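# Shut the cardboard box lid over its flaps

## Task

Swing the cardboard box's lid closed so it lies on top of the side flaps, which are already folded in. The box, the cakes and the bricks must stay roughly where they started, and at the end neither gripper may be in contact with the box, a cake or a brick.

## Robot and tools

Robot: two arms, left_arm and right_arm, each with six revolute joints and a parallel gripper. The scene frame has its origin at table-top height, halfway between the nominal arm bases; +x points out over the table, +y toward left_arm, +z up. Calibrated bases: left_arm at (+0.014, +0.326, 0) m, right_arm at (+0.017, -0.382, 0) m, both nearly unrotated. Arm names do not match image sides. A two-camera stand is fixed behind the arms.

Joint order, always, per arm: waist, shoulder, elbow, wrist pitch, wrist yaw, wrist roll. Nominal ranges in radians: waist -2.618 to 3.054, shoulder 0.000 to 3.142, elbow 0.000 to 3.142, wrist pitch -1.571 to 1.571, wrist yaw -1.571 to 1.571, wrist roll -2.094 to 2.094. True limits may differ by up to 0.059 rad either way. A target more than 0.059 rad beyond a stated end, and farther out than the joint currently sits, gets the call rejected; a target past the true end is clipped and the result then prints "joint sent to its limit" (its absence proves nothing).

A row is one flat list of 14 numbers covering both arms: left_arm's six absolute joint angles (rad) then its opening, then right_arm's six angles and opening. Opening is an absolute command from -1 (closed) to +1 (fully open, pad gap 0.094 m). Always send both arms; to keep an arm or gripper unchanged, repeat its current "Joint targets" angles and its present tool command (a 0 is a real half-way command, not 'no change').

Tools:
- execute_actions: actions = list of actions; each action is a table of 1 to 15 rows, one row per 1/30 s step; a short table repeats its final row to fill 15 steps. cameras selects images (omit/null/["all"] for all, [] for none). An empty actions list just reports state.
- move: target = one 14-number row, or a list of up to 15 rows (absolute joint angles plus openings) visited in sequence, all sharing a 10 s budget (longer paths stop short). speed = top rad/s for the joint with farthest to go, 0.01 to 12.57, default 0.5; one value or one per target. blend = corner rounding in rad for lists (0 default). opening_speed = gripper command rate per second on the -1..+1 scale, at least 0.2; use it to close gently. blocking=false returns after about 0.5 s while motion continues; a new move then replaces it. Joints move in lockstep so the hand traces a curve; no collision avoidance, and faster or deeper-past-contact targets press harder. The first target's gripper values are sent at the start; later targets' gripper changes apply only after arrival and rest.
- wait: seconds 0 to 10; arms hold their last command; a running move continues.
- stop: brakes a running move (needs stopping distance).
- zoom_image: camera is cam_left_wrist or cam_right_wrist; region = [x0, y0, x1, y1] pixels from the image's top-left, at most 504 by 504, on the newest image.
- finished_scene: scene = the current scene's number; ends it irreversibly. After ending scene 1, make no further call in that reply.

Results: Joint positions and Joint velocities list each arm's joints (rad, rad/s) then pad gap (m, m/s); velocities flagged "within noise" mean the arm is still. "Joint targets" shows what joints are currently driven toward and may drift on its own. "Tool commands" gives gripper commands. end_effector_position (m) and end_effector_quat_wxyz are in the scene frame; the position is the point between the pads, about 1 cm behind the fingertips; fingers point along gripper +z and open along its y axis; readings can be off by a few cm at long reach. grip_measured uses the opening scale, reads slightly wide when empty and does not show contact; the gripper reaches full force roughly 0.05 below the touch reading. To release, command well above grip_measured. Joint torques: joints in order without gripper, positive toward larger angle, include arm weight, offset and noisy; numbers 1 to 3 wrap at ±28 N m. The "move:" line reports done, off_target (at rest over 0.035 rad away), moving, held, or fault, plus limits=held if steps were withheld; done does not mean no contact. "joint command not followed" means the clearance check altered targets. Per step each joint's target is kept within 0.339 rad (waist, shoulder, elbow) or 2.2 rad (wrist joints) of its measured angle, and targets implying more than 200 mm of hand travel are scaled back.

Cameras: cam_left_wrist and cam_right_wrist, each 672x504, mounted on the wrists; images may lag during motion. Calibration data lists intrinsics and world-to-camera transforms.

The scene keeps running while you think; an unfinished move continues.

Avoid: dropping or flinging anything, knocking items off the table (failure), fast impacts or hard shoves against the box or fixed things, arms touching or gripping each other, strain on a wrist camera cable (a cable resting on an object counts as touching it), and holding arms stretched or pushing against unreachable poses, which heats motors (MOTOR HOT at 75 °C, an OVER-TEMPERATURE FAULT folding and disabling the arm at 90 °C). Any arm stop is costly.

Each tool is called after "Emit:" in YAML: its name, and indented under it one key for each argument.

## Session

Emit:
execute_actions:
  actions: []

Scene clock: 0.00 s.
left_arm: end_effector_position=(+0.3942, +0.3350, +0.1474) grip_measured=+1.000 end_effector_quat_wxyz=(+0.692, -0.028, +0.721, +0.032) | right_arm: end_effector_position=(+0.3974, -0.3910, +0.1321) grip_measured=+1.000 end_effector_quat_wxyz=(+0.653, +0.029, +0.756, +0.013)
Joint positions: left_arm=[-0.036 1.557 0.217 1.298 -0.122 0.003 0.094] | right_arm=[-0.07 1.486 0.241 1.098 -0.015 0.057 0.094]
Joint velocities: within noise
Joint torques (N m): no reading
Heat: left arm: 25 °C; right arm: 27 °C.
Joint targets: left_arm=[-0.036 1.550 0.223 1.300 -0.122 0.002] | right_arm=[-0.070 1.480 0.247 1.096 -0.015 0.056]
Tool commands: left_gripper/opening=+1.0 right_gripper/opening=+1.0

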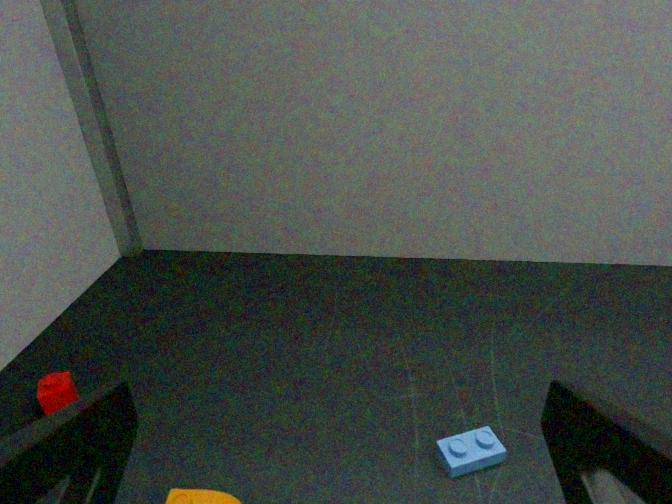

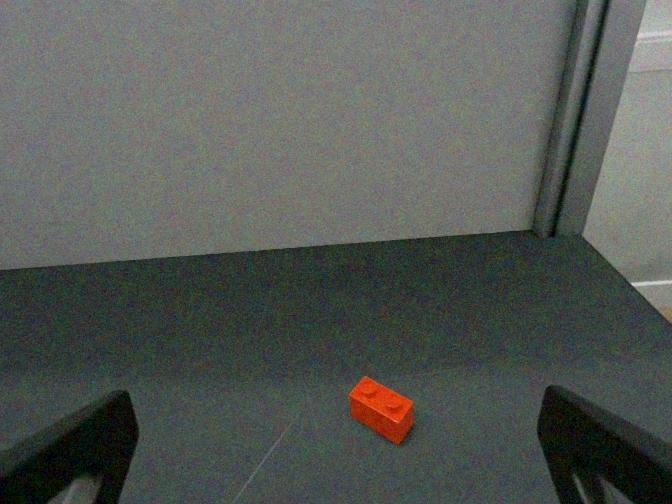

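Emit:
move:
  target:
    - [-0.036,1.2,1.0,-0.4,-0.122,0.0,1,-0.07,1.2,1.0,-0.4,-0.015,0.05,1]
    - [-0.5,1.2,1.0,-0.4,0,0.0,1,0.5,1.2,1.0,-0.4,0,0,1]
  blend: 0.1

Scene clock: 19.93 s.
left_arm: end_effector_position=(+0.3489, +0.1459, +0.2082) grip_measured=+1.000 end_effector_quat_wxyz=(+0.429, +0.221, +0.869, -0.106) | right_arm: end_effector_position=(+0.3450, -0.1844, +0.2155) grip_measured=+1.000 end_effector_quat_wxyz=(+0.433, -0.234, +0.862, +0.123)
Joint positions: left_arm=[-0.498 1.222 0.958 -0.392 -0.006 0.003 0.094] | right_arm=[0.499 1.221 0.972 -0.388 -0.005 0.008 0.094]
Joint velocities: within noise
Joint torques (N m): left_arm=[-0.12 -6.35 13.41 1.2 0.06 -0.08] | right_arm=[-0.06 -5.22 10.5 1.72 0.11 -0.04]
Heat: left arm: 28 °C; right arm: 31 °C.
Joint targets: left_arm=[-0.500 1.200 1.000 -0.400 0.000 0.000] | right_arm=[0.500 1.200 1.000 -0.400 0.000 0.000]
move: off_target (left_arm); left_arm: the elbow is farthest, 0.042 rad from its target
camera_calibration:
cam_left_wrist: T_world_to_cam=[[-0.478077, -0.8778, -0.0301503, 0.302442], [-0.772297, 0.436471, -0.461575, 0.338404], [0.41833, -0.197383, -0.886589, 0.155311], [0, 0, 0, 1]] pos_world=[0.340968, 0.148436, 0.303015]
cam_right_wrist: T_world_to_cam=[[0.509099, -0.86067, -0.00811219, -0.334219], [-0.725471, -0.424017, -0.542128, 0.332643], [0.463153, 0.281882, -0.840257, 0.15843], [0, 0, 0, 1]] pos_world=[0.338096, -0.191265, 0.310746]

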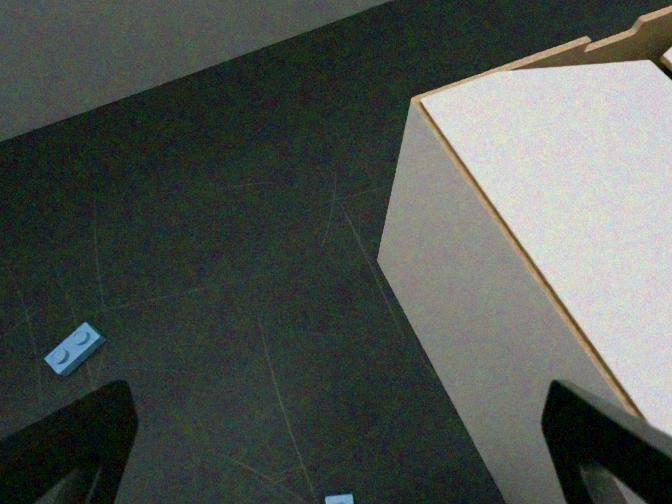

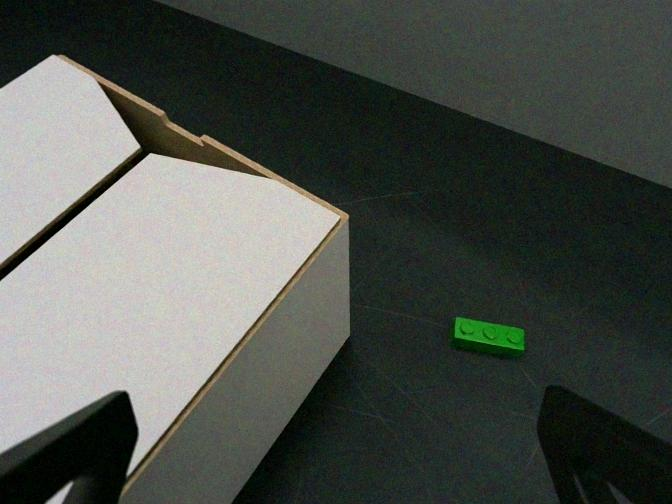

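Emit:
move:
  target:
    - [-0.5,0.3,0.6,-0.5,0,0.0,1,0.5,0.3,0.6,-0.5,0,0,1]
    - [-0.8,0.3,0.6,-0.5,0,0.0,1,0.8,0.3,0.6,-0.5,0,0,1]
  blend: 0.1

Scene clock: 35.27 s.
left_arm: end_effector_position=(+0.1763, +0.1625, +0.2848) grip_measured=+1.000 end_effector_quat_wxyz=(+0.590, +0.298, +0.709, -0.245) | right_arm: end_effector_position=(+0.2035, -0.2446, +0.2817) grip_measured=+1.000 end_effector_quat_wxyz=(+0.605, -0.236, +0.734, +0.200)
Joint positions: left_arm=[-0.795 0.313 0.619 -0.491 -0.004 0.003 0.094] | right_arm=[0.59 0.314 0.61 -0.486 -0.004 0.007 0.094]
Joint velocities: within noise
Joint torques (N m): left_arm=[-0.34 1.11 6.91 1.38 0.08 -0.04] | right_arm=[19.32 1.52 6.06 1.88 0.11 -0.01]
Heat: left arm: 30 °C; right arm: 31 °C.
Joint targets: left_arm=[-0.800 0.300 0.600 -0.500 0.000 0.000] | right_arm=[0.800 0.300 0.600 -0.500 0.000 0.000]
move: off_target (right_arm); right_arm: the waist is farthest, 0.210 rad from its target
camera_calibration:
cam_left_wrist: T_world_to_cam=[[-0.706269, -0.707459, -0.0261811, 0.248203], [-0.396488, 0.425918, -0.81326, 0.268819], [0.586499, -0.564, -0.581312, 0.241698], [0, 0, 0, 1]] pos_world=[0.140126, 0.197416, 0.365619]
cam_right_wrist: T_world_to_cam=[[0.586242, -0.810102, -0.00741643, -0.316961], [-0.427849, -0.30182, -0.851968, 0.297077], [0.687943, 0.502633, -0.523541, 0.215603], [0, 0, 0, 1]] pos_world=[0.164598, -0.275476, 0.363627]

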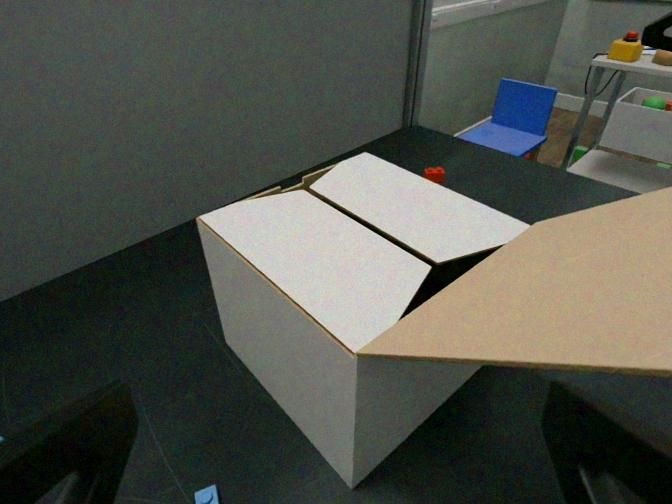

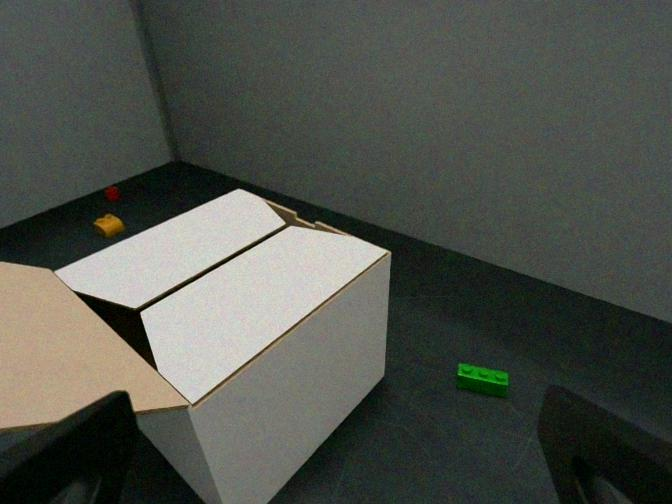

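Emit:
move:
  target: [-0.8,0.3,0.6,-0.5,0,0.0,1,0.4,0.3,0.6,-0.5,0,0,1]
  speed: 0.25

Scene clock: 38.77 s.
left_arm: end_effector_position=(+0.1763, +0.1625, +0.2844) grip_measured=+1.000 end_effector_quat_wxyz=(+0.589, +0.298, +0.710, -0.245) | right_arm: end_effector_position=(+0.2255, -0.2813, +0.2815) grip_measured=+1.000 end_effector_quat_wxyz=(+0.620, -0.167, +0.753, +0.143)
Joint positions: left_arm=[-0.795 0.313 0.618 -0.492 -0.004 0.003 0.094] | right_arm=[0.405 0.314 0.61 -0.487 -0.002 0.007 0.094]
Joint velocities: within noise
Joint torques (N m): left_arm=[-0.34 1.26 6.87 1.43 0.02 -0.04] | right_arm=[-0.46 1.35 6.3 1.89 0.1 -0.11]
Heat: left arm: 29 °C; right arm: 32 °C.
Joint targets: left_arm=[-0.800 0.300 0.600 -0.500 0.000 0.000] | right_arm=[0.400 0.300 0.600 -0.500 0.000 0.000]
move: done
camera_calibration:
cam_left_wrist: T_world_to_cam=[[-0.70632, -0.707406, -0.0262386, 0.248284], [-0.397142, 0.426671, -0.812546, 0.268296], [0.585995, -0.563497, -0.582307, 0.241801], [0, 0, 0, 1]] pos_world=[0.140225, 0.197417, 0.365319]
cam_right_wrist: T_world_to_cam=[[0.426867, -0.904286, -0.00717435, -0.350213], [-0.476638, -0.21824, -0.85158, 0.329612], [0.768506, 0.366931, -0.524176, 0.162634], [0, 0, 0, 1]] pos_world=[0.181614, -0.304434, 0.363427]

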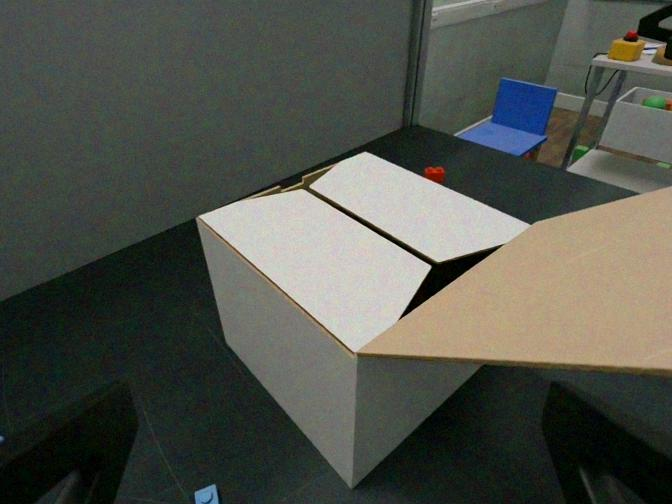

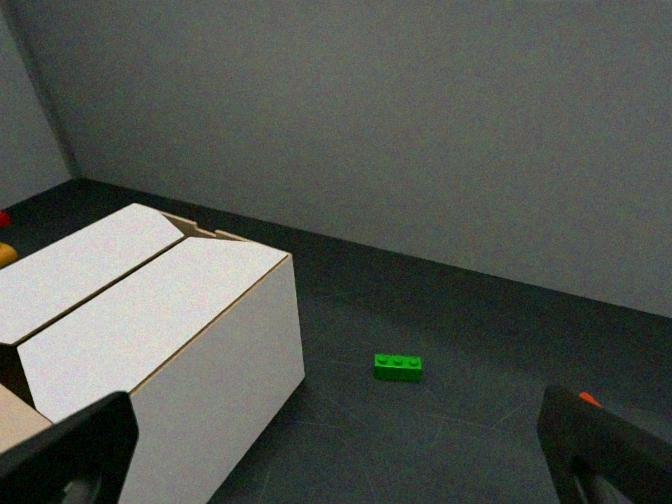

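Emit:
move:
  target: [-1.4,0.2,0.6,-0.6,0,0.0,1,0.4,0.3,0.6,-0.5,0,0,1]
  speed: 0.4

Scene clock: 48.13 s.
left_arm: end_effector_position=(+0.1237, +0.1381, +0.2700) grip_measured=+1.000 end_effector_quat_wxyz=(+0.536, +0.394, +0.680, -0.308) | right_arm: end_effector_position=(+0.2255, -0.2813, +0.2815) grip_measured=+1.000 end_effector_quat_wxyz=(+0.620, -0.167, +0.753, +0.143)
Joint positions: left_arm=[-1.047 0.265 0.618 -0.59 -0.002 0.003 0.094] | right_arm=[0.405 0.314 0.61 -0.487 -0.002 0.007 0.094]
Joint velocities: within noise
Joint torques (N m): left_arm=[25.47 -3.02 6.99 1.37 -0.01 -0.02] | right_arm=[-0.5 1.43 6.13 1.93 0.08 -0.07]
Heat: left arm: 29 °C; right arm: 32 °C.
Joint targets: left_arm=[-1.386 0.200 0.600 -0.600 0.000 0.000] | right_arm=[0.400 0.300 0.600 -0.500 0.000 0.000]
move: off_target (left_arm); left_arm: the waist is farthest, 0.353 rad from its target
camera_calibration:
cam_left_wrist: T_world_to_cam=[[-0.862086, -0.506083, -0.0262347, 0.184839], [-0.297685, 0.547628, -0.781976, 0.208892], [0.410111, -0.666321, -0.622756, 0.297276], [0, 0, 0, 1]] pos_world=[0.0996148, 0.17723, 0.353328]
cam_right_wrist: T_world_to_cam=[[0.426867, -0.904286, -0.00717435, -0.350213], [-0.476638, -0.21824, -0.85158, 0.329612], [0.768506, 0.366931, -0.524176, 0.162634], [0, 0, 0, 1]] pos_world=[0.181614, -0.304434, 0.363427]

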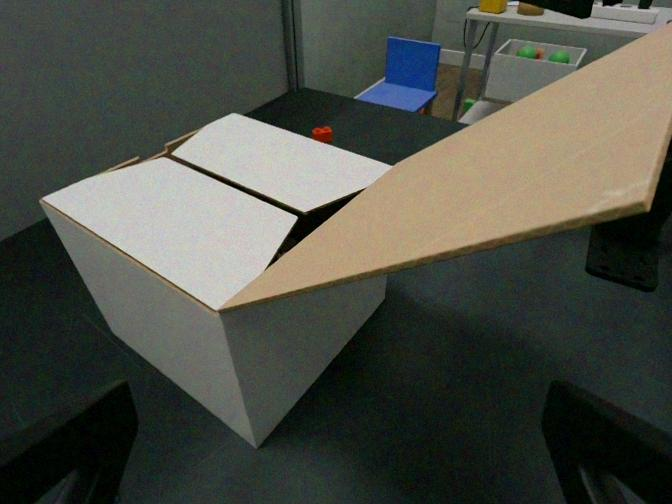

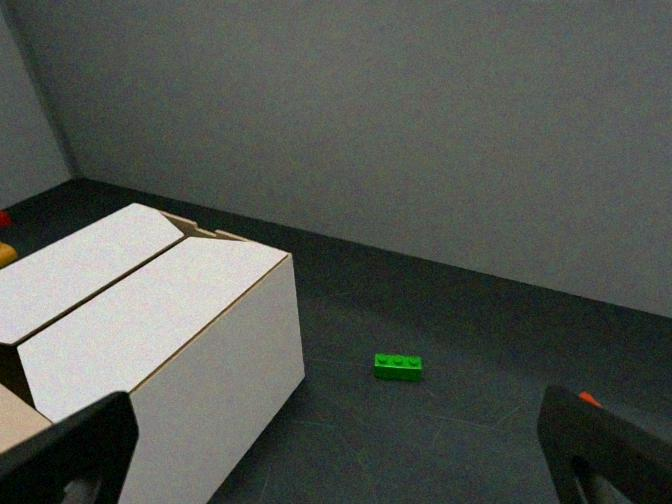

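Emit:
move:
  target:
    - [-0.8,0.3,0.6,-0.6,0,0.0,-1,0.1,0.6,0.6,-0.3,0,0,-1]
    - [-0.2,0.6,0.5,-0.2,0,0.4,-1,0.0,1.0,0.5,0.2,0,0,-1]
    - [-0.2,1.018,0.162,0.856,0,0.4,-1,0.0,1.0,0.5,0.2,0,0,-1]
  opening_speed: 2
  speed: 0.5

Scene clock: 98.50 s.
left_arm: end_effector_position=(+0.3472, +0.2578, +0.2012) grip_measured=-0.994 end_effector_quat_wxyz=(+0.704, +0.209, +0.676, +0.067) | right_arm: end_effector_position=(+0.3760, -0.3656, +0.1997) grip_measured=-0.994 end_effector_quat_wxyz=(+0.587, -0.015, +0.810, +0.015)
Joint positions: left_arm=[-0.205 1.017 0.179 0.837 -0.001 0.394 0] | right_arm=[0.005 1 0.508 0.176 -0.001 0.006 0]
Joint velocities: within noise
Joint torques (N m): left_arm=[0.39 -2.03 6.74 1.71 0.01 0.02] | right_arm=[-0.59 -1.99 7.15 2.29 0.05 -0.02]
Heat: left arm: 61 °C; right arm: 35 °C.
Joint targets: left_arm=[-0.200 1.018 0.162 0.856 0.000 0.400] | right_arm=[0.000 1.000 0.500 0.200 0.000 0.000]
move: done
camera_calibration:
cam_left_wrist: T_world_to_cam=[[-0.17413, -0.898591, -0.402757, 0.374348], [-0.340381, 0.438719, -0.831665, 0.208912], [0.924024, -0.00772742, -0.382257, -0.153981], [0, 0, 0, 1]] pos_world=[0.278577, 0.243542, 0.265656]
cam_right_wrist: T_world_to_cam=[[0.038785, -0.999231, -0.0057945, -0.380306], [-0.626968, -0.0198195, -0.778793, 0.427916], [0.778079, 0.0338384, -0.627254, -0.0697554], [0, 0, 0, 1]] pos_world=[0.337315, -0.369172, 0.2873]

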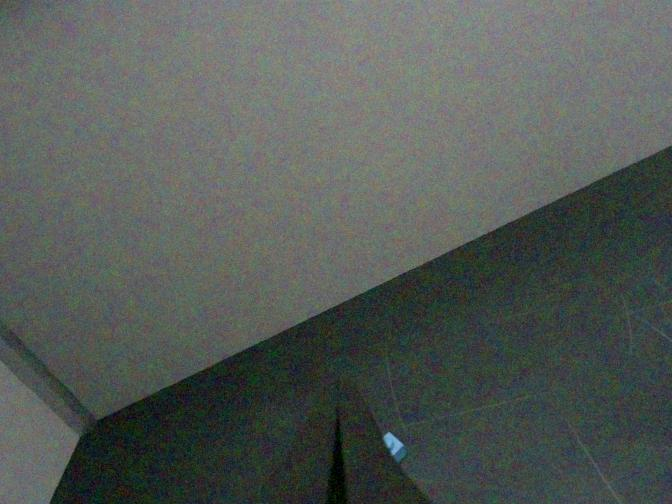

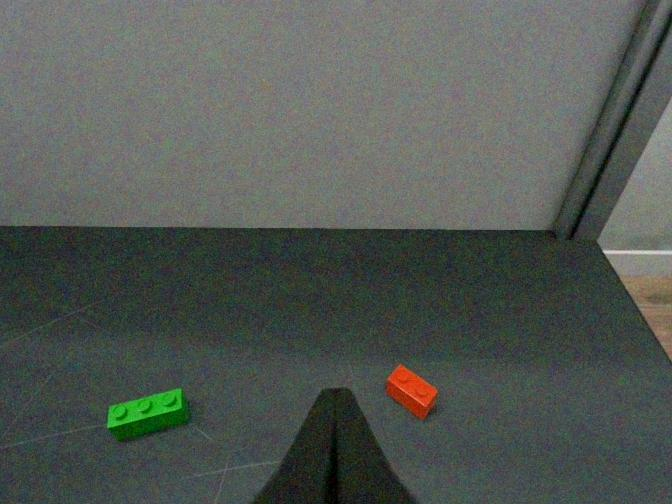

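Emit:
move:
  target:
    - [-0.2,1.018,0.162,0.856,1.37,1.2,-0.9,0.0,1.0,0.5,0.2,0,0,-0.9]
    - [-0.823,1.018,0.162,0.856,0.748,1.2,-0.9,0.0,1.0,0.5,0.2,0,0,-0.9]
  opening_speed: 2
  speed: 0.5

Scene clock: 106.93 s.
left_arm: end_effector_position=(+0.1232, +0.0296, +0.2044) grip_measured=-0.903 end_effector_quat_wxyz=(+0.699, +0.692, +0.126, -0.130) | right_arm: end_effector_position=(+0.3761, -0.3656, +0.1998) grip_measured=-0.902 end_effector_quat_wxyz=(+0.587, -0.015, +0.810, +0.015)
Joint positions: left_arm=[-0.818 1.017 0.179 0.853 0.754 1.196 0.005] | right_arm=[0.005 1 0.508 0.176 -0.001 0.006 0.005]
Joint velocities: within noise
Joint torques (N m): left_arm=[-0.51 -1.54 6.72 1.32 -0.1 0.01] | right_arm=[-0.25 -1.91 7.23 2.24 0.05 -0.04]
Heat: left arm: 47 °C; right arm: 36 °C.
Joint targets: left_arm=[-0.823 1.018 0.162 0.856 0.748 1.200] | right_arm=[0.000 1.000 0.500 0.200 0.000 0.000]
move: done
camera_calibration:
cam_left_wrist: T_world_to_cam=[[-0.336857, -0.0224279, -0.941289, 0.2359], [0.852779, 0.416504, -0.315106, -0.0164778], [0.399118, -0.908857, -0.121176, 0.0903586], [0, 0, 0, 1]] pos_world=[0.0574529, 0.0942769, 0.227807]
cam_right_wrist: T_world_to_cam=[[0.0387835, -0.999231, -0.00577895, -0.38031], [-0.626695, -0.0198188, -0.779013, 0.427966], [0.778299, 0.0338345, -0.626982, -0.069847], [0, 0, 0, 1]] pos_world=[0.337316, -0.369172, 0.2874]

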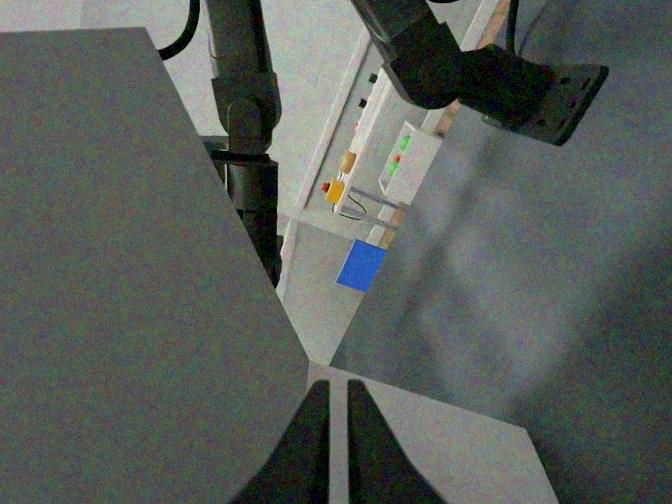

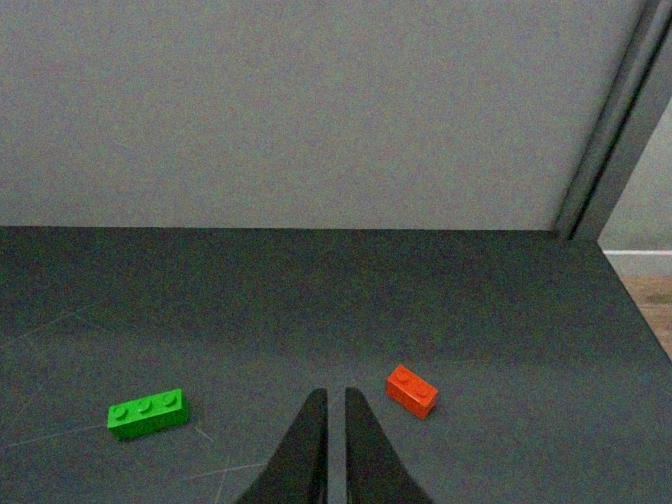

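Emit:
move:
  target:
    - [-0.866,0.926,0.304,0.622,0.705,1.2,-0.9,0.0,1.0,0.5,0.2,0,0,-0.9]
    - [-0.758,0.957,0.441,0.516,0.813,1.2,-0.9,0.0,1.0,0.5,0.2,0,0,-0.9]
  speed: 0.12
  blend: 0.03
  cameras: ["cam_left_wrist"]

Scene clock: 134.83 s.
left_arm: end_effector_position=(+0.1433, +0.0237, +0.2505) grip_measured=-0.903 end_effector_quat_wxyz=(+0.687, +0.700, +0.141, -0.136) | right_arm: end_effector_position=(+0.3761, -0.3656, +0.1998) grip_measured=-0.902 end_effector_quat_wxyz=(+0.587, -0.015, +0.810, +0.015)
Joint positions: left_arm=[-0.763 0.955 0.399 0.528 0.802 1.196 0.005] | right_arm=[0.005 1 0.508 0.176 -0.001 0.006 0.005]
Joint velocities: within noise
Joint torques (N m): left_arm=[0.34 -1.77 12.82 1.2 0.21 0] | right_arm=[-0.53 -1.94 7.15 2.23 0.03 -0.04]
Heat: left arm: 35 °C; right arm: 38 °C.
Joint targets: left_arm=[-0.758 0.957 0.441 0.516 0.813 1.200] | right_arm=[0.000 1.000 0.500 0.200 0.000 0.000]
move: off_target (left_arm); left_arm: the elbow is farthest, 0.042 rad from its target
camera_calibration:
cam_left_wrist: T_world_to_cam=[[-0.3652, 0.00386895, -0.930921, 0.286707], [0.840106, 0.432186, -0.327777, -0.0120632], [0.401063, -0.901776, -0.161085, 0.092055], [0, 0, 0, 1]] pos_world=[0.0779199, 0.0871173, 0.277776]
Images, in order (width x height): cam_left_wrist 672x504.

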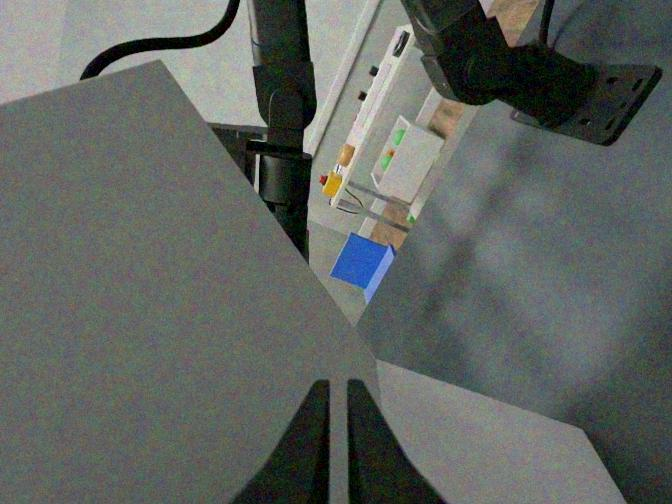

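Emit:
move:
  target:
    - [-0.636,1.053,0.589,0.464,0.935,1.2,-0.9,0.0,1.0,0.5,0.2,0,0,-0.9]
  speed: 0.12
  cameras: ["cam_left_wrist"]

Emit:
move:
  target:
    - [-0.529,1.185,0.73,0.455,1.042,1.2,-0.9,0.0,1.0,0.5,0.2,0,0,-0.9]
  speed: 0.12
  cameras: ["cam_left_wrist"]

Scene clock: 141.13 s.
left_arm: end_effector_position=(+0.1774, +0.0253, +0.2781) grip_measured=-0.903 end_effector_quat_wxyz=(+0.689, +0.698, +0.141, -0.136) | right_arm: end_effector_position=(+0.3761, -0.3656, +0.1999) grip_measured=-0.902 end_effector_quat_wxyz=(+0.587, -0.015, +0.809, +0.015)
Joint positions: left_arm=[-0.641 1.05 0.548 0.477 0.923 1.196 0.005] | right_arm=[0.005 1 0.508 0.176 -0.001 0.006 0.005]
Joint velocities: within noise
Joint torques (N m): left_arm=[0.58 -2.7 12.89 1.13 0.14 0] | right_arm=[-0.55 -1.92 7.17 2.27 0.08 -0.02]
Heat: left arm: 34 °C; right arm: 39 °C.
Joint targets: left_arm=[-0.636 1.053 0.589 0.464 0.935 1.200] | right_arm=[0.000 1.000 0.500 0.200 0.000 0.000]
move: off_target (left_arm); left_arm: the elbow is farthest, 0.041 rad from its target
camera_calibration:
cam_left_wrist: T_world_to_cam=[[-0.36432, -0.000895592, -0.931273, 0.324928], [0.840064, 0.431295, -0.329054, -0.0318546], [0.401949, -0.90221, -0.156377, 0.0828886], [0, 0, 0, 1]] pos_world=[0.111821, 0.0888127, 0.305077]
Images, in order (width x height): cam_left_wrist 672x504.

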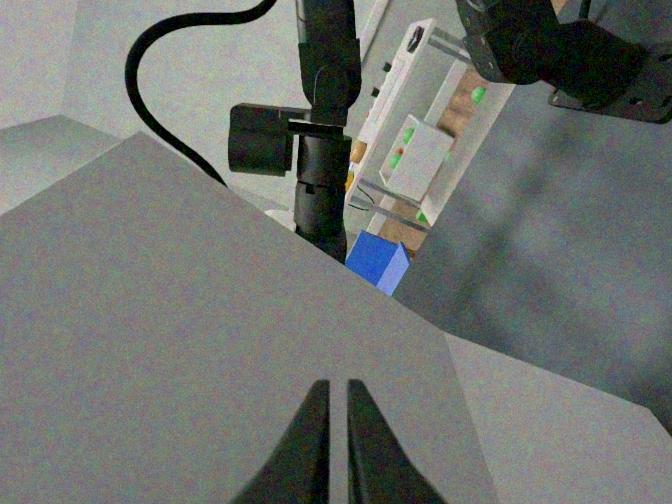

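Scene clock: 142.70 s.
left_arm: end_effector_position=(+0.2167, +0.0274, +0.2969) grip_measured=-0.903 end_effector_quat_wxyz=(+0.690, +0.697, +0.141, -0.135) | right_arm: end_effector_position=(+0.3761, -0.3656, +0.1999) grip_measured=-0.902 end_effector_quat_wxyz=(+0.587, -0.015, +0.809, +0.015)
Joint positions: left_arm=[-0.534 1.18 0.69 0.469 1.03 1.196 0.005] | right_arm=[0.005 1 0.508 0.176 -0.001 0.006 0.005]
Joint velocities: within noise
Joint torques (N m): left_arm=[0.57 -3.77 12.93 1.02 0.15 0.03] | right_arm=[-0.34 -1.99 7.16 2.27 0.09 -0.04]
Heat: left arm: 34 °C; right arm: 39 °C.
Joint targets: left_arm=[-0.529 1.185 0.730 0.455 1.042 1.200] | right_arm=[0.000 1.000 0.500 0.200 0.000 0.000]
move: off_target (left_arm); left_arm: the elbow is farthest, 0.040 rad from its target
camera_calibration:
cam_left_wrist: T_world_to_cam=[[-0.363232, -0.0046248, -0.931687, 0.356694], [0.840111, 0.430736, -0.329668, -0.0594771], [0.402836, -0.902466, -0.152572, 0.0705187], [0, 0, 0, 1]] pos_world=[0.151122, 0.0909093, 0.323479]
Images, in order (width x height): cam_left_wrist 672x504.

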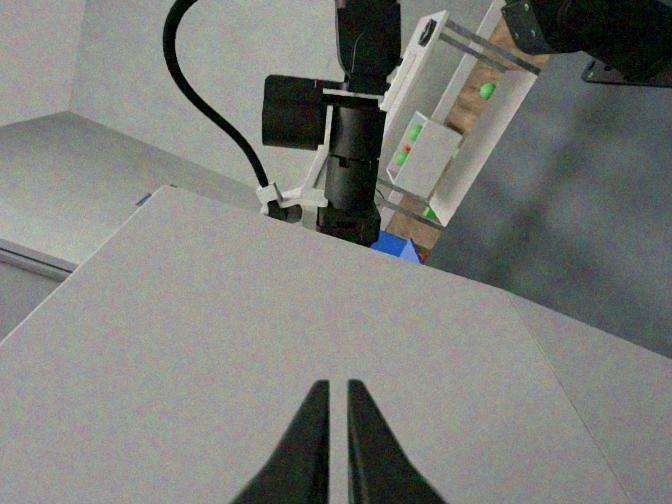

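Emit:
move:
  target:
    - [-0.444,1.337,0.861,0.476,1.127,1.2,-0.9,0.0,1.0,0.5,0.2,0,0,-0.9]
  speed: 0.12
  cameras: ["cam_left_wrist"]

Emit:
move:
  target:
    - [-0.381,1.495,0.977,0.518,1.19,1.0,-0.9,0.0,1.0,0.5,0.2,0,0,-0.9]
  speed: 0.12
  cameras: ["cam_left_wrist","cam_right_wrist"]

Scene clock: 147.47 s.
left_arm: end_effector_position=(+0.2588, +0.0291, +0.3021) grip_measured=-0.903 end_effector_quat_wxyz=(+0.687, +0.698, +0.147, -0.141) | right_arm: end_effector_position=(+0.3761, -0.3656, +0.1999) grip_measured=-0.902 end_effector_quat_wxyz=(+0.587, -0.015, +0.809, +0.015)
Joint positions: left_arm=[-0.449 1.33 0.821 0.469 1.115 1.196 0.005] | right_arm=[0.005 1 0.508 0.176 -0.001 0.006 0.005]
Joint velocities: within noise
Joint torques (N m): left_arm=[0.49 -4.71 12.56 1.18 0.22 0.04] | right_arm=[-0.51 -1.77 7.28 2.26 0.06 -0.05]
Heat: left arm: 34 °C; right arm: 39 °C.
Joint targets: left_arm=[-0.444 1.337 0.861 0.476 1.127 1.200] | right_arm=[0.000 1.000 0.500 0.200 0.000 0.000]
move: off_target (left_arm); left_arm: the elbow is farthest, 0.040 rad from its target
camera_calibration:
cam_left_wrist: T_world_to_cam=[[-0.379676, 0.00149699, -0.925118, 0.379029], [0.834145, 0.432995, -0.34164, -0.0887706], [0.40006, -0.901395, -0.165647, 0.0606249], [0, 0, 0, 1]] pos_world=[0.193702, 0.0925168, 0.330362]
Images, in order (width x height): cam_left_wrist 672x504.

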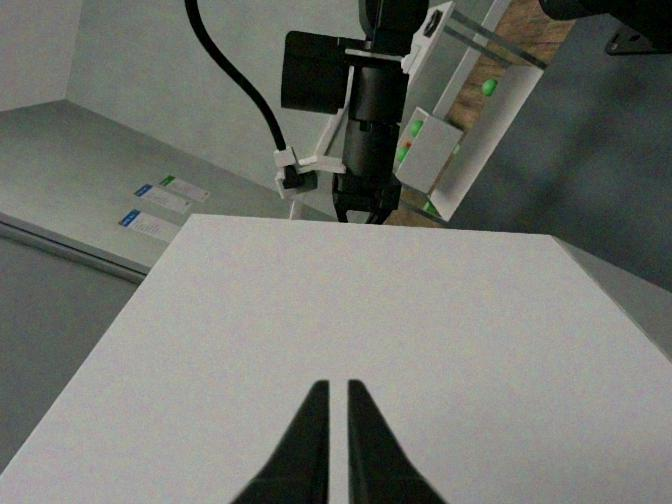

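Scene clock: 149.67 s.
left_arm: end_effector_position=(+0.3004, +0.0303, +0.2998) grip_measured=-0.903 end_effector_quat_wxyz=(+0.672, +0.681, +0.209, -0.204) | right_arm: end_effector_position=(+0.3761, -0.3656, +0.1999) grip_measured=-0.902 end_effector_quat_wxyz=(+0.587, -0.015, +0.809, +0.015)
Joint positions: left_arm=[-0.386 1.486 0.938 0.511 1.179 1.013 0.005] | right_arm=[0.005 1 0.508 0.176 -0.001 0.006 0.005]
Joint velocities: within noise
Joint torques (N m): left_arm=[0.53 -6.23 12.7 1.14 0.15 -0.2] | right_arm=[-0.46 -2.14 7.3 2.25 0.04 -0.09]
Heat: left arm: 33 °C; right arm: 39 °C.
Joint targets: left_arm=[-0.381 1.495 0.977 0.518 1.190 1.000] | right_arm=[0.000 1.000 0.500 0.200 0.000 0.000]
move: off_target (left_arm); left_arm: the elbow is farthest, 0.039 rad from its target
camera_calibration:
cam_left_wrist: T_world_to_cam=[[-0.541097, -0.00252197, -0.840956, 0.415976], [0.757611, 0.432586, -0.488768, -0.0576301], [0.365019, -0.901589, -0.232161, 0.0752386], [0, 0, 0, 1]] pos_world=[0.241281, 0.0938134, 0.339117]
cam_right_wrist: T_world_to_cam=[[0.0387878, -0.999231, -0.00576637, -0.380315], [-0.626417, -0.0198192, -0.779236, 0.427936], [0.778522, 0.033837, -0.626704, -0.0700018], [0, 0, 0, 1]] pos_world=[0.337316, -0.369172, 0.2874]

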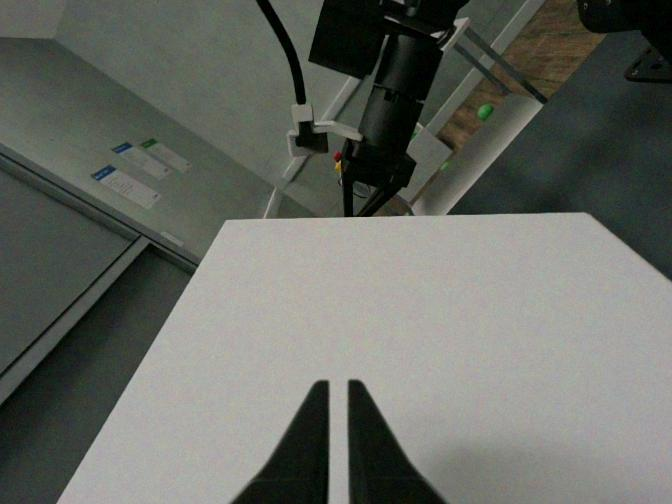

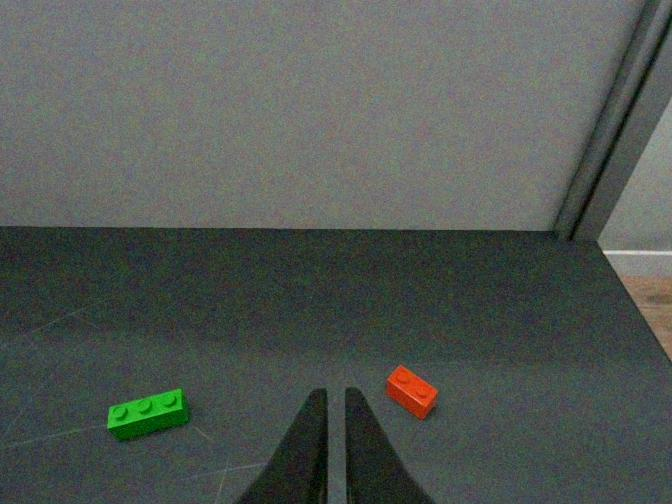

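Emit:
move:
  target:
    - [-0.335,1.655,1.077,0.578,1.236,0.8,-0.9,0.0,1.0,0.5,0.2,0,0,-0.9]
  speed: 0.12
  cameras: ["cam_left_wrist"]

Emit:
move:
  target:
    - [-0.304,1.8065,1.151,0.655,1.267,0.5,-0.9,0.0,1.0,0.5,0.2,0,0,-0.9]
  speed: 0.12
  cameras: ["cam_left_wrist"]

Scene clock: 154.23 s.
left_arm: end_effector_position=(+0.3400, +0.0313, +0.2867) grip_measured=-0.903 end_effector_quat_wxyz=(+0.649, +0.656, +0.276, -0.270) | right_arm: end_effector_position=(+0.3761, -0.3656, +0.1999) grip_measured=-0.902 end_effector_quat_wxyz=(+0.587, -0.015, +0.809, +0.015)
Joint positions: left_arm=[-0.34 1.645 1.038 0.57 1.226 0.812 0.005] | right_arm=[0.005 1 0.508 0.176 -0.001 0.006 0.005]
Joint velocities: within noise
Joint torques (N m): left_arm=[0.4 -7.36 12.31 1.17 0.16 -0.12] | right_arm=[-0.46 -1.92 7.19 2.28 0.07 -0.06]
Heat: left arm: 33 °C; right arm: 39 °C.
Joint targets: left_arm=[-0.335 1.655 1.077 0.578 1.236 0.800] | right_arm=[0.000 1.000 0.500 0.200 0.000 0.000]
move: off_target (left_arm); left_arm: the elbow is farthest, 0.039 rad from its target
camera_calibration:
cam_left_wrist: T_world_to_cam=[[-0.698034, -0.00591027, -0.71604, 0.444096], [0.643885, 0.432343, -0.631262, -0.0150036], [0.313306, -0.90169, -0.297985, 0.094932], [0, 0, 0, 1]] pos_world=[0.289912, 0.0947106, 0.336807]
Images, in order (width x height): cam_left_wrist 672x504.

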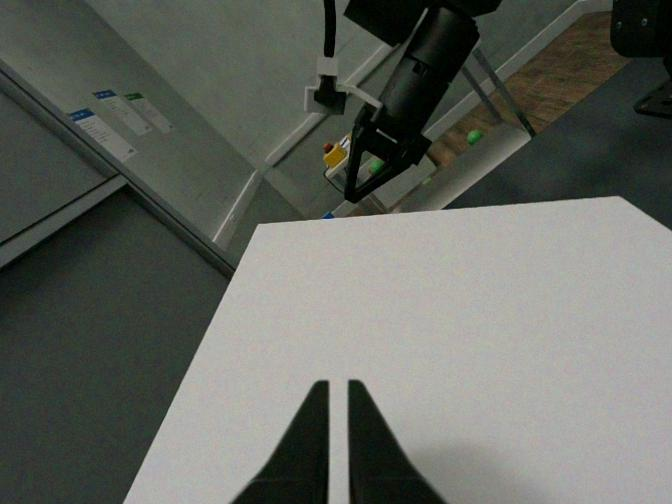

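Scene clock: 157.27 s.
left_arm: end_effector_position=(+0.3733, +0.0317, +0.2638) grip_measured=-0.903 end_effector_quat_wxyz=(+0.601, +0.607, +0.371, -0.365) | right_arm: end_effector_position=(+0.3761, -0.3656, +0.1999) grip_measured=-0.902 end_effector_quat_wxyz=(+0.587, -0.015, +0.809, +0.015)
Joint positions: left_arm=[-0.309 1.794 1.113 0.646 1.258 0.51 0.005] | right_arm=[0.005 1 0.508 0.176 -0.001 0.006 0.005]
Joint velocities: within noise
Joint torques (N m): left_arm=[0.53 -8.84 11.93 1.19 0.15 -0.13] | right_arm=[-0.61 -2.03 7.19 2.29 0.08 -0.06]
Heat: left arm: 33 °C; right arm: 40 °C.
Joint targets: left_arm=[-0.304 1.807 1.151 0.655 1.267 0.500] | right_arm=[0.000 1.000 0.500 0.200 0.000 0.000]
move: off_target (left_arm); left_arm: the elbow is farthest, 0.038 rad from its target
camera_calibration:
cam_left_wrist: T_world_to_cam=[[-0.878959, -0.009262, -0.476807, 0.455452], [0.426506, 0.432046, -0.794625, 0.0732232], [0.213363, -0.901804, -0.3758, 0.135978], [0, 0, 0, 1]] pos_world=[0.340081, 0.0952078, 0.326448]
Images, in order (width x height): cam_left_wrist 672x504.

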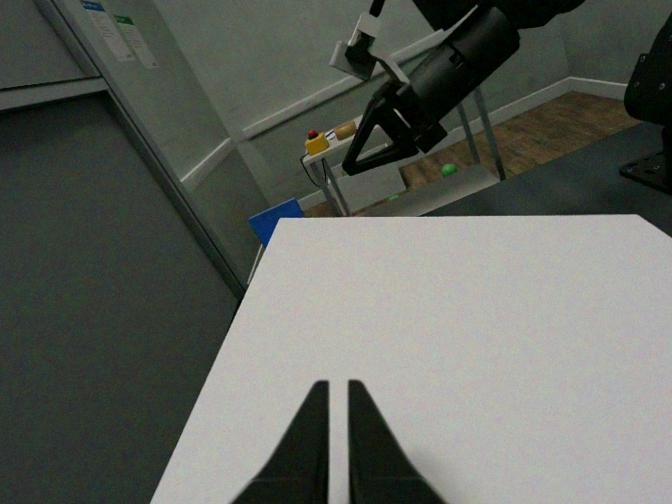

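Emit:
move:
  target:
    - [-0.283,1.948,1.201,0.747,1.288,0.2,-0.9,0.0,1.0,0.5,0.2,0,0,-0.9]
  speed: 0.12
  cameras: ["cam_left_wrist"]

Emit:
move:
  target:
    - [-0.271,2.082,1.227,0.855,1.3,0.0,-0.9,0.0,1.0,0.5,0.2,0,0,-0.9]
  speed: 0.12
  cameras: ["cam_left_wrist"]

Scene clock: 164.57 s.
left_arm: end_effector_position=(+0.3994, +0.0322, +0.2335) grip_measured=-0.903 end_effector_quat_wxyz=(+0.540, +0.544, +0.457, -0.452) | right_arm: end_effector_position=(+0.3761, -0.3656, +0.1999) grip_measured=-0.902 end_effector_quat_wxyz=(+0.587, -0.015, +0.809, +0.015)
Joint positions: left_arm=[-0.288 1.935 1.164 0.736 1.28 0.209 0.005] | right_arm=[0.005 1 0.508 0.176 -0.001 0.006 0.005]
Joint velocities: within noise
Joint torques (N m): left_arm=[0.21 -9.47 11.55 1.12 0.09 -0.06] | right_arm=[-0.44 -1.96 7.24 2.24 0.06 -0.09]
Heat: left arm: 33 °C; right arm: 40 °C.
Joint targets: left_arm=[-0.283 1.948 1.201 0.747 1.288 0.200] | right_arm=[0.000 1.000 0.500 0.200 0.000 0.000]
move: off_target (left_arm); left_arm: the elbow is farthest, 0.037 rad from its target
camera_calibration:
cam_left_wrist: T_world_to_cam=[[-0.98067, -0.0120711, -0.195295, 0.438943], [0.171088, 0.431415, -0.885782, 0.16116], [0.0949455, -0.902073, -0.421011, 0.177295], [0, 0, 0, 1]] pos_world=[0.386052, 0.095705, 0.303119]
Images, in order (width x height): cam_left_wrist 672x504.

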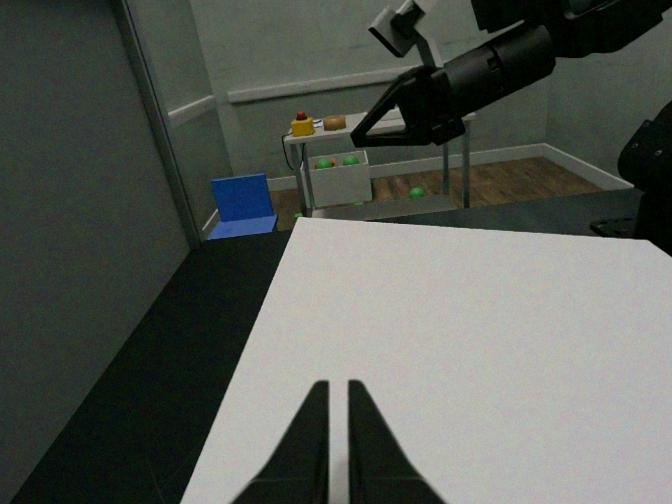

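Scene clock: 166.77 s.
left_arm: end_effector_position=(+0.4158, +0.0321, +0.2046) grip_measured=-0.903 end_effector_quat_wxyz=(+0.499, +0.503, +0.497, -0.501) | right_arm: end_effector_position=(+0.3761, -0.3656, +0.2000) grip_measured=-0.902 end_effector_quat_wxyz=(+0.587, -0.015, +0.809, +0.015)
Joint positions: left_arm=[-0.276 2.059 1.197 0.857 1.302 0.008 0.005] | right_arm=[0.005 1 0.508 0.177 -0.001 0.006 0.005]
Joint velocities: within noise
Joint torques (N m): left_arm=[0.5 -9.47 10.63 1.02 0 -0.1] | right_arm=[-0.24 -1.81 7.27 2.23 0.05 -0.06]
Heat: left arm: 33 °C; right arm: 40 °C.
Joint targets: left_arm=[-0.271 2.082 1.227 0.855 1.300 0.000] | right_arm=[0.000 1.000 0.500 0.200 0.000 0.000]
move: done
camera_calibration:
cam_left_wrist: T_world_to_cam=[[-0.999668, -0.00417384, -0.0254248, 0.422276], [0.0212728, 0.423038, -0.905862, 0.19947], [0.0145366, -0.906102, -0.422808, 0.197461], [0, 0, 0, 1]] pos_world=[0.415023, 0.0962988, 0.274916]
Images, in order (width x height): cam_left_wrist 672x504.

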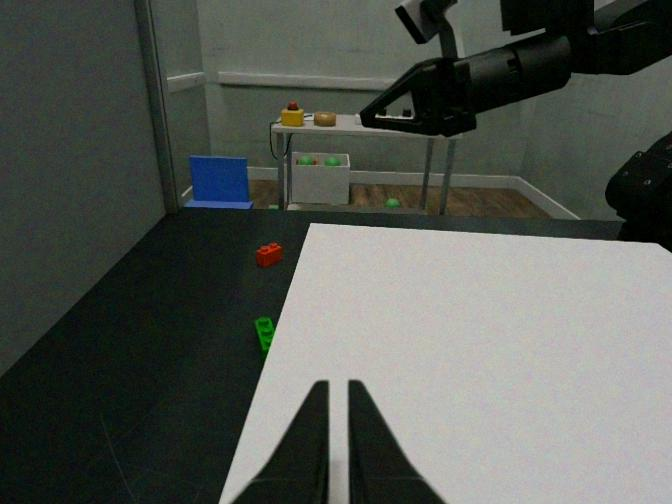

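Emit:
move:
  target:
    - [-0.267,2.162,1.224,0.938,1.304,0.0,-0.9,0.0,1.0,0.5,0.2,0,0,-0.9]
  speed: 0.08
  cameras: ["cam_left_wrist"]

Scene clock: 171.07 s.
left_arm: end_effector_position=(+0.4157, +0.0323, +0.2031) grip_measured=-0.902 end_effector_quat_wxyz=(+0.516, +0.526, +0.461, -0.495) | right_arm: end_effector_position=(+0.3761, -0.3656, +0.2000) grip_measured=-0.902 end_effector_quat_wxyz=(+0.587, -0.015, +0.809, +0.015)
Joint positions: left_arm=[-0.272 2.107 1.216 0.986 1.342 -0.006 0.005] | right_arm=[0.005 1 0.508 0.177 -0.001 0.006 0.005]
Joint velocities: within noise
Joint torques (N m): left_arm=[0.49 -7.34 8.14 0.58 -0.47 -0.02] | right_arm=[-0.64 -1.95 7.19 2.23 0.09 -0.06]
Heat: left arm: 33 °C; right arm: 40 °C.
Joint targets: left_arm=[-0.267 2.162 1.224 0.938 1.304 0.000] | right_arm=[0.000 1.000 0.500 0.200 0.000 0.000]
move: off_target (left_arm); left_arm: the shoulder is farthest, 0.055 rad from its target
camera_calibration:
cam_left_wrist: T_world_to_cam=[[-0.993831, 0.0304368, -0.106643, 0.435055], [0.109914, 0.398373, -0.910614, 0.162894], [0.0147677, -0.916718, -0.399261, 0.192452], [0, 0, 0, 1]] pos_world=[0.411625, 0.0982895, 0.271568]
Images, in order (width x height): cam_left_wrist 672x504.

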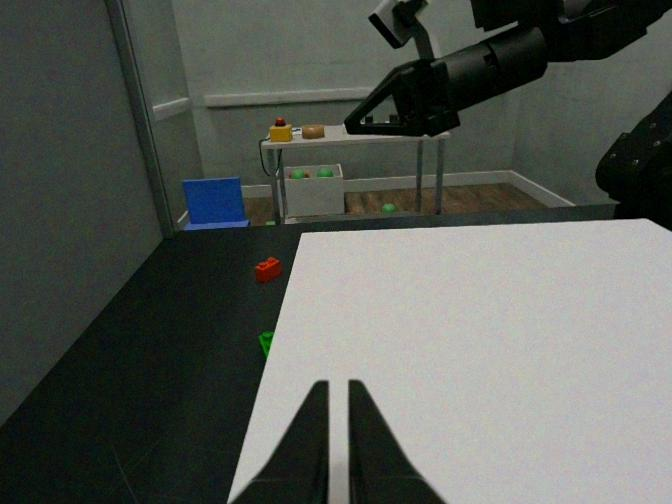

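Emit:
move:
  target:
    - [-0.271,2.06,1.26,0.86,1.3,0.0,-0.9,0.0,1.0,0.5,0.2,0,0,-0.9]
    - [-0.2,1.9,1.4,0.5,1.2,0.0,-0.9,0.0,1.2,0.8,-0.2,0,0,-0.9]
    - [0.1,1.7,1.2,0.4,1.0,0.0,-0.9,0.3,1.2,0.8,-0.2,-0.3,0,-0.9]
  speed: [0.1,0.3,0.4]

Scene clock: 180.63 s.
left_arm: end_effector_position=(+0.4981, +0.2240, +0.2948) grip_measured=-0.902 end_effector_quat_wxyz=(+0.604, +0.288, +0.667, -0.329) | right_arm: end_effector_position=(+0.3486, -0.2106, +0.1784) grip_measured=-0.902 end_effector_quat_wxyz=(+0.428, -0.209, +0.856, +0.203)
Joint positions: left_arm=[0.104 1.732 1.22 0.41 1.006 -0.006 0.005] | right_arm=[0.299 1.195 0.772 -0.191 -0.289 0.006 0.005]
Joint velocities: within noise
Joint torques (N m): left_arm=[-0.36 -12.23 7.3 1.09 -0.01 0.04] | right_arm=[0.23 -2.86 10.37 1.74 -0.12 -0.08]
Heat: left arm: 33 °C; right arm: 40 °C.
Joint targets: left_arm=[0.100 1.700 1.200 0.400 1.000 0.000] | right_arm=[0.300 1.200 0.800 -0.200 -0.300 0.000]
move: done
camera_calibration:
cam_left_wrist: T_world_to_cam=[[-0.774819, -0.628334, 0.0696546, 0.507436], [-0.344822, 0.327702, -0.879607, 0.394156], [0.529861, -0.705555, -0.470573, 0.120759], [0, 0, 0, 1]] pos_world=[0.465099, 0.274875, 0.368183]
cam_right_wrist: T_world_to_cam=[[0.530527, -0.830844, -0.168046, -0.331576], [-0.740504, -0.357775, -0.568903, 0.328059], [0.412547, 0.426257, -0.805053, 0.174802], [0, 0, 0, 1]] pos_world=[0.346725, -0.232627, 0.271639]

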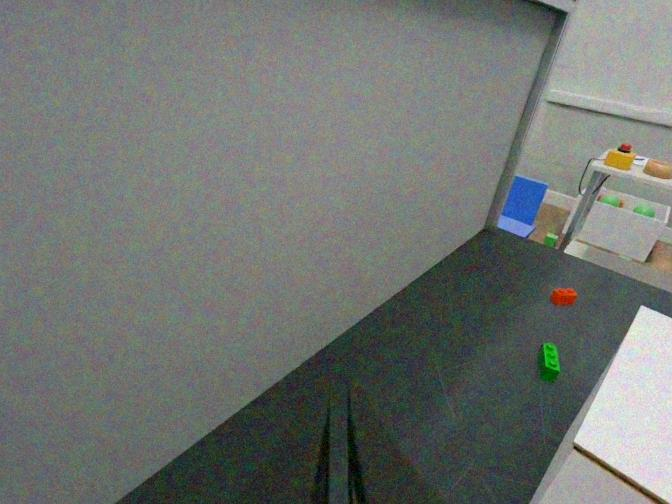

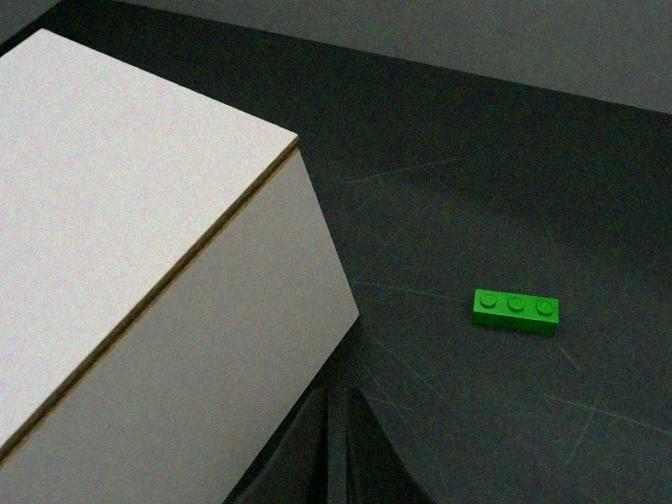

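Emit:
zoom_image:
  camera: "cam_right_wrist"
  region: [0, 100, 380, 480]

Emit:
zoom_image:
  camera: "cam_left_wrist"
  region: [500, 300, 672, 504]

Scaled by 1.326 from the camera's 672x504 image, which has a finer 960x720 frame.

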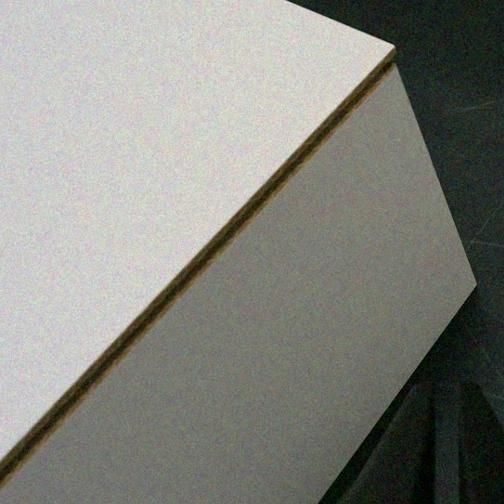

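Scaled by 2.471 from the camera's 672x504 image, which has a finer 960x720 frame.

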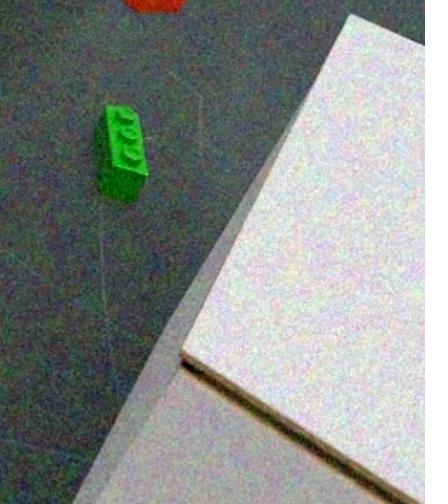

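Emit:
finished_scene:
  scene: 1

The scene is finished: the task was done.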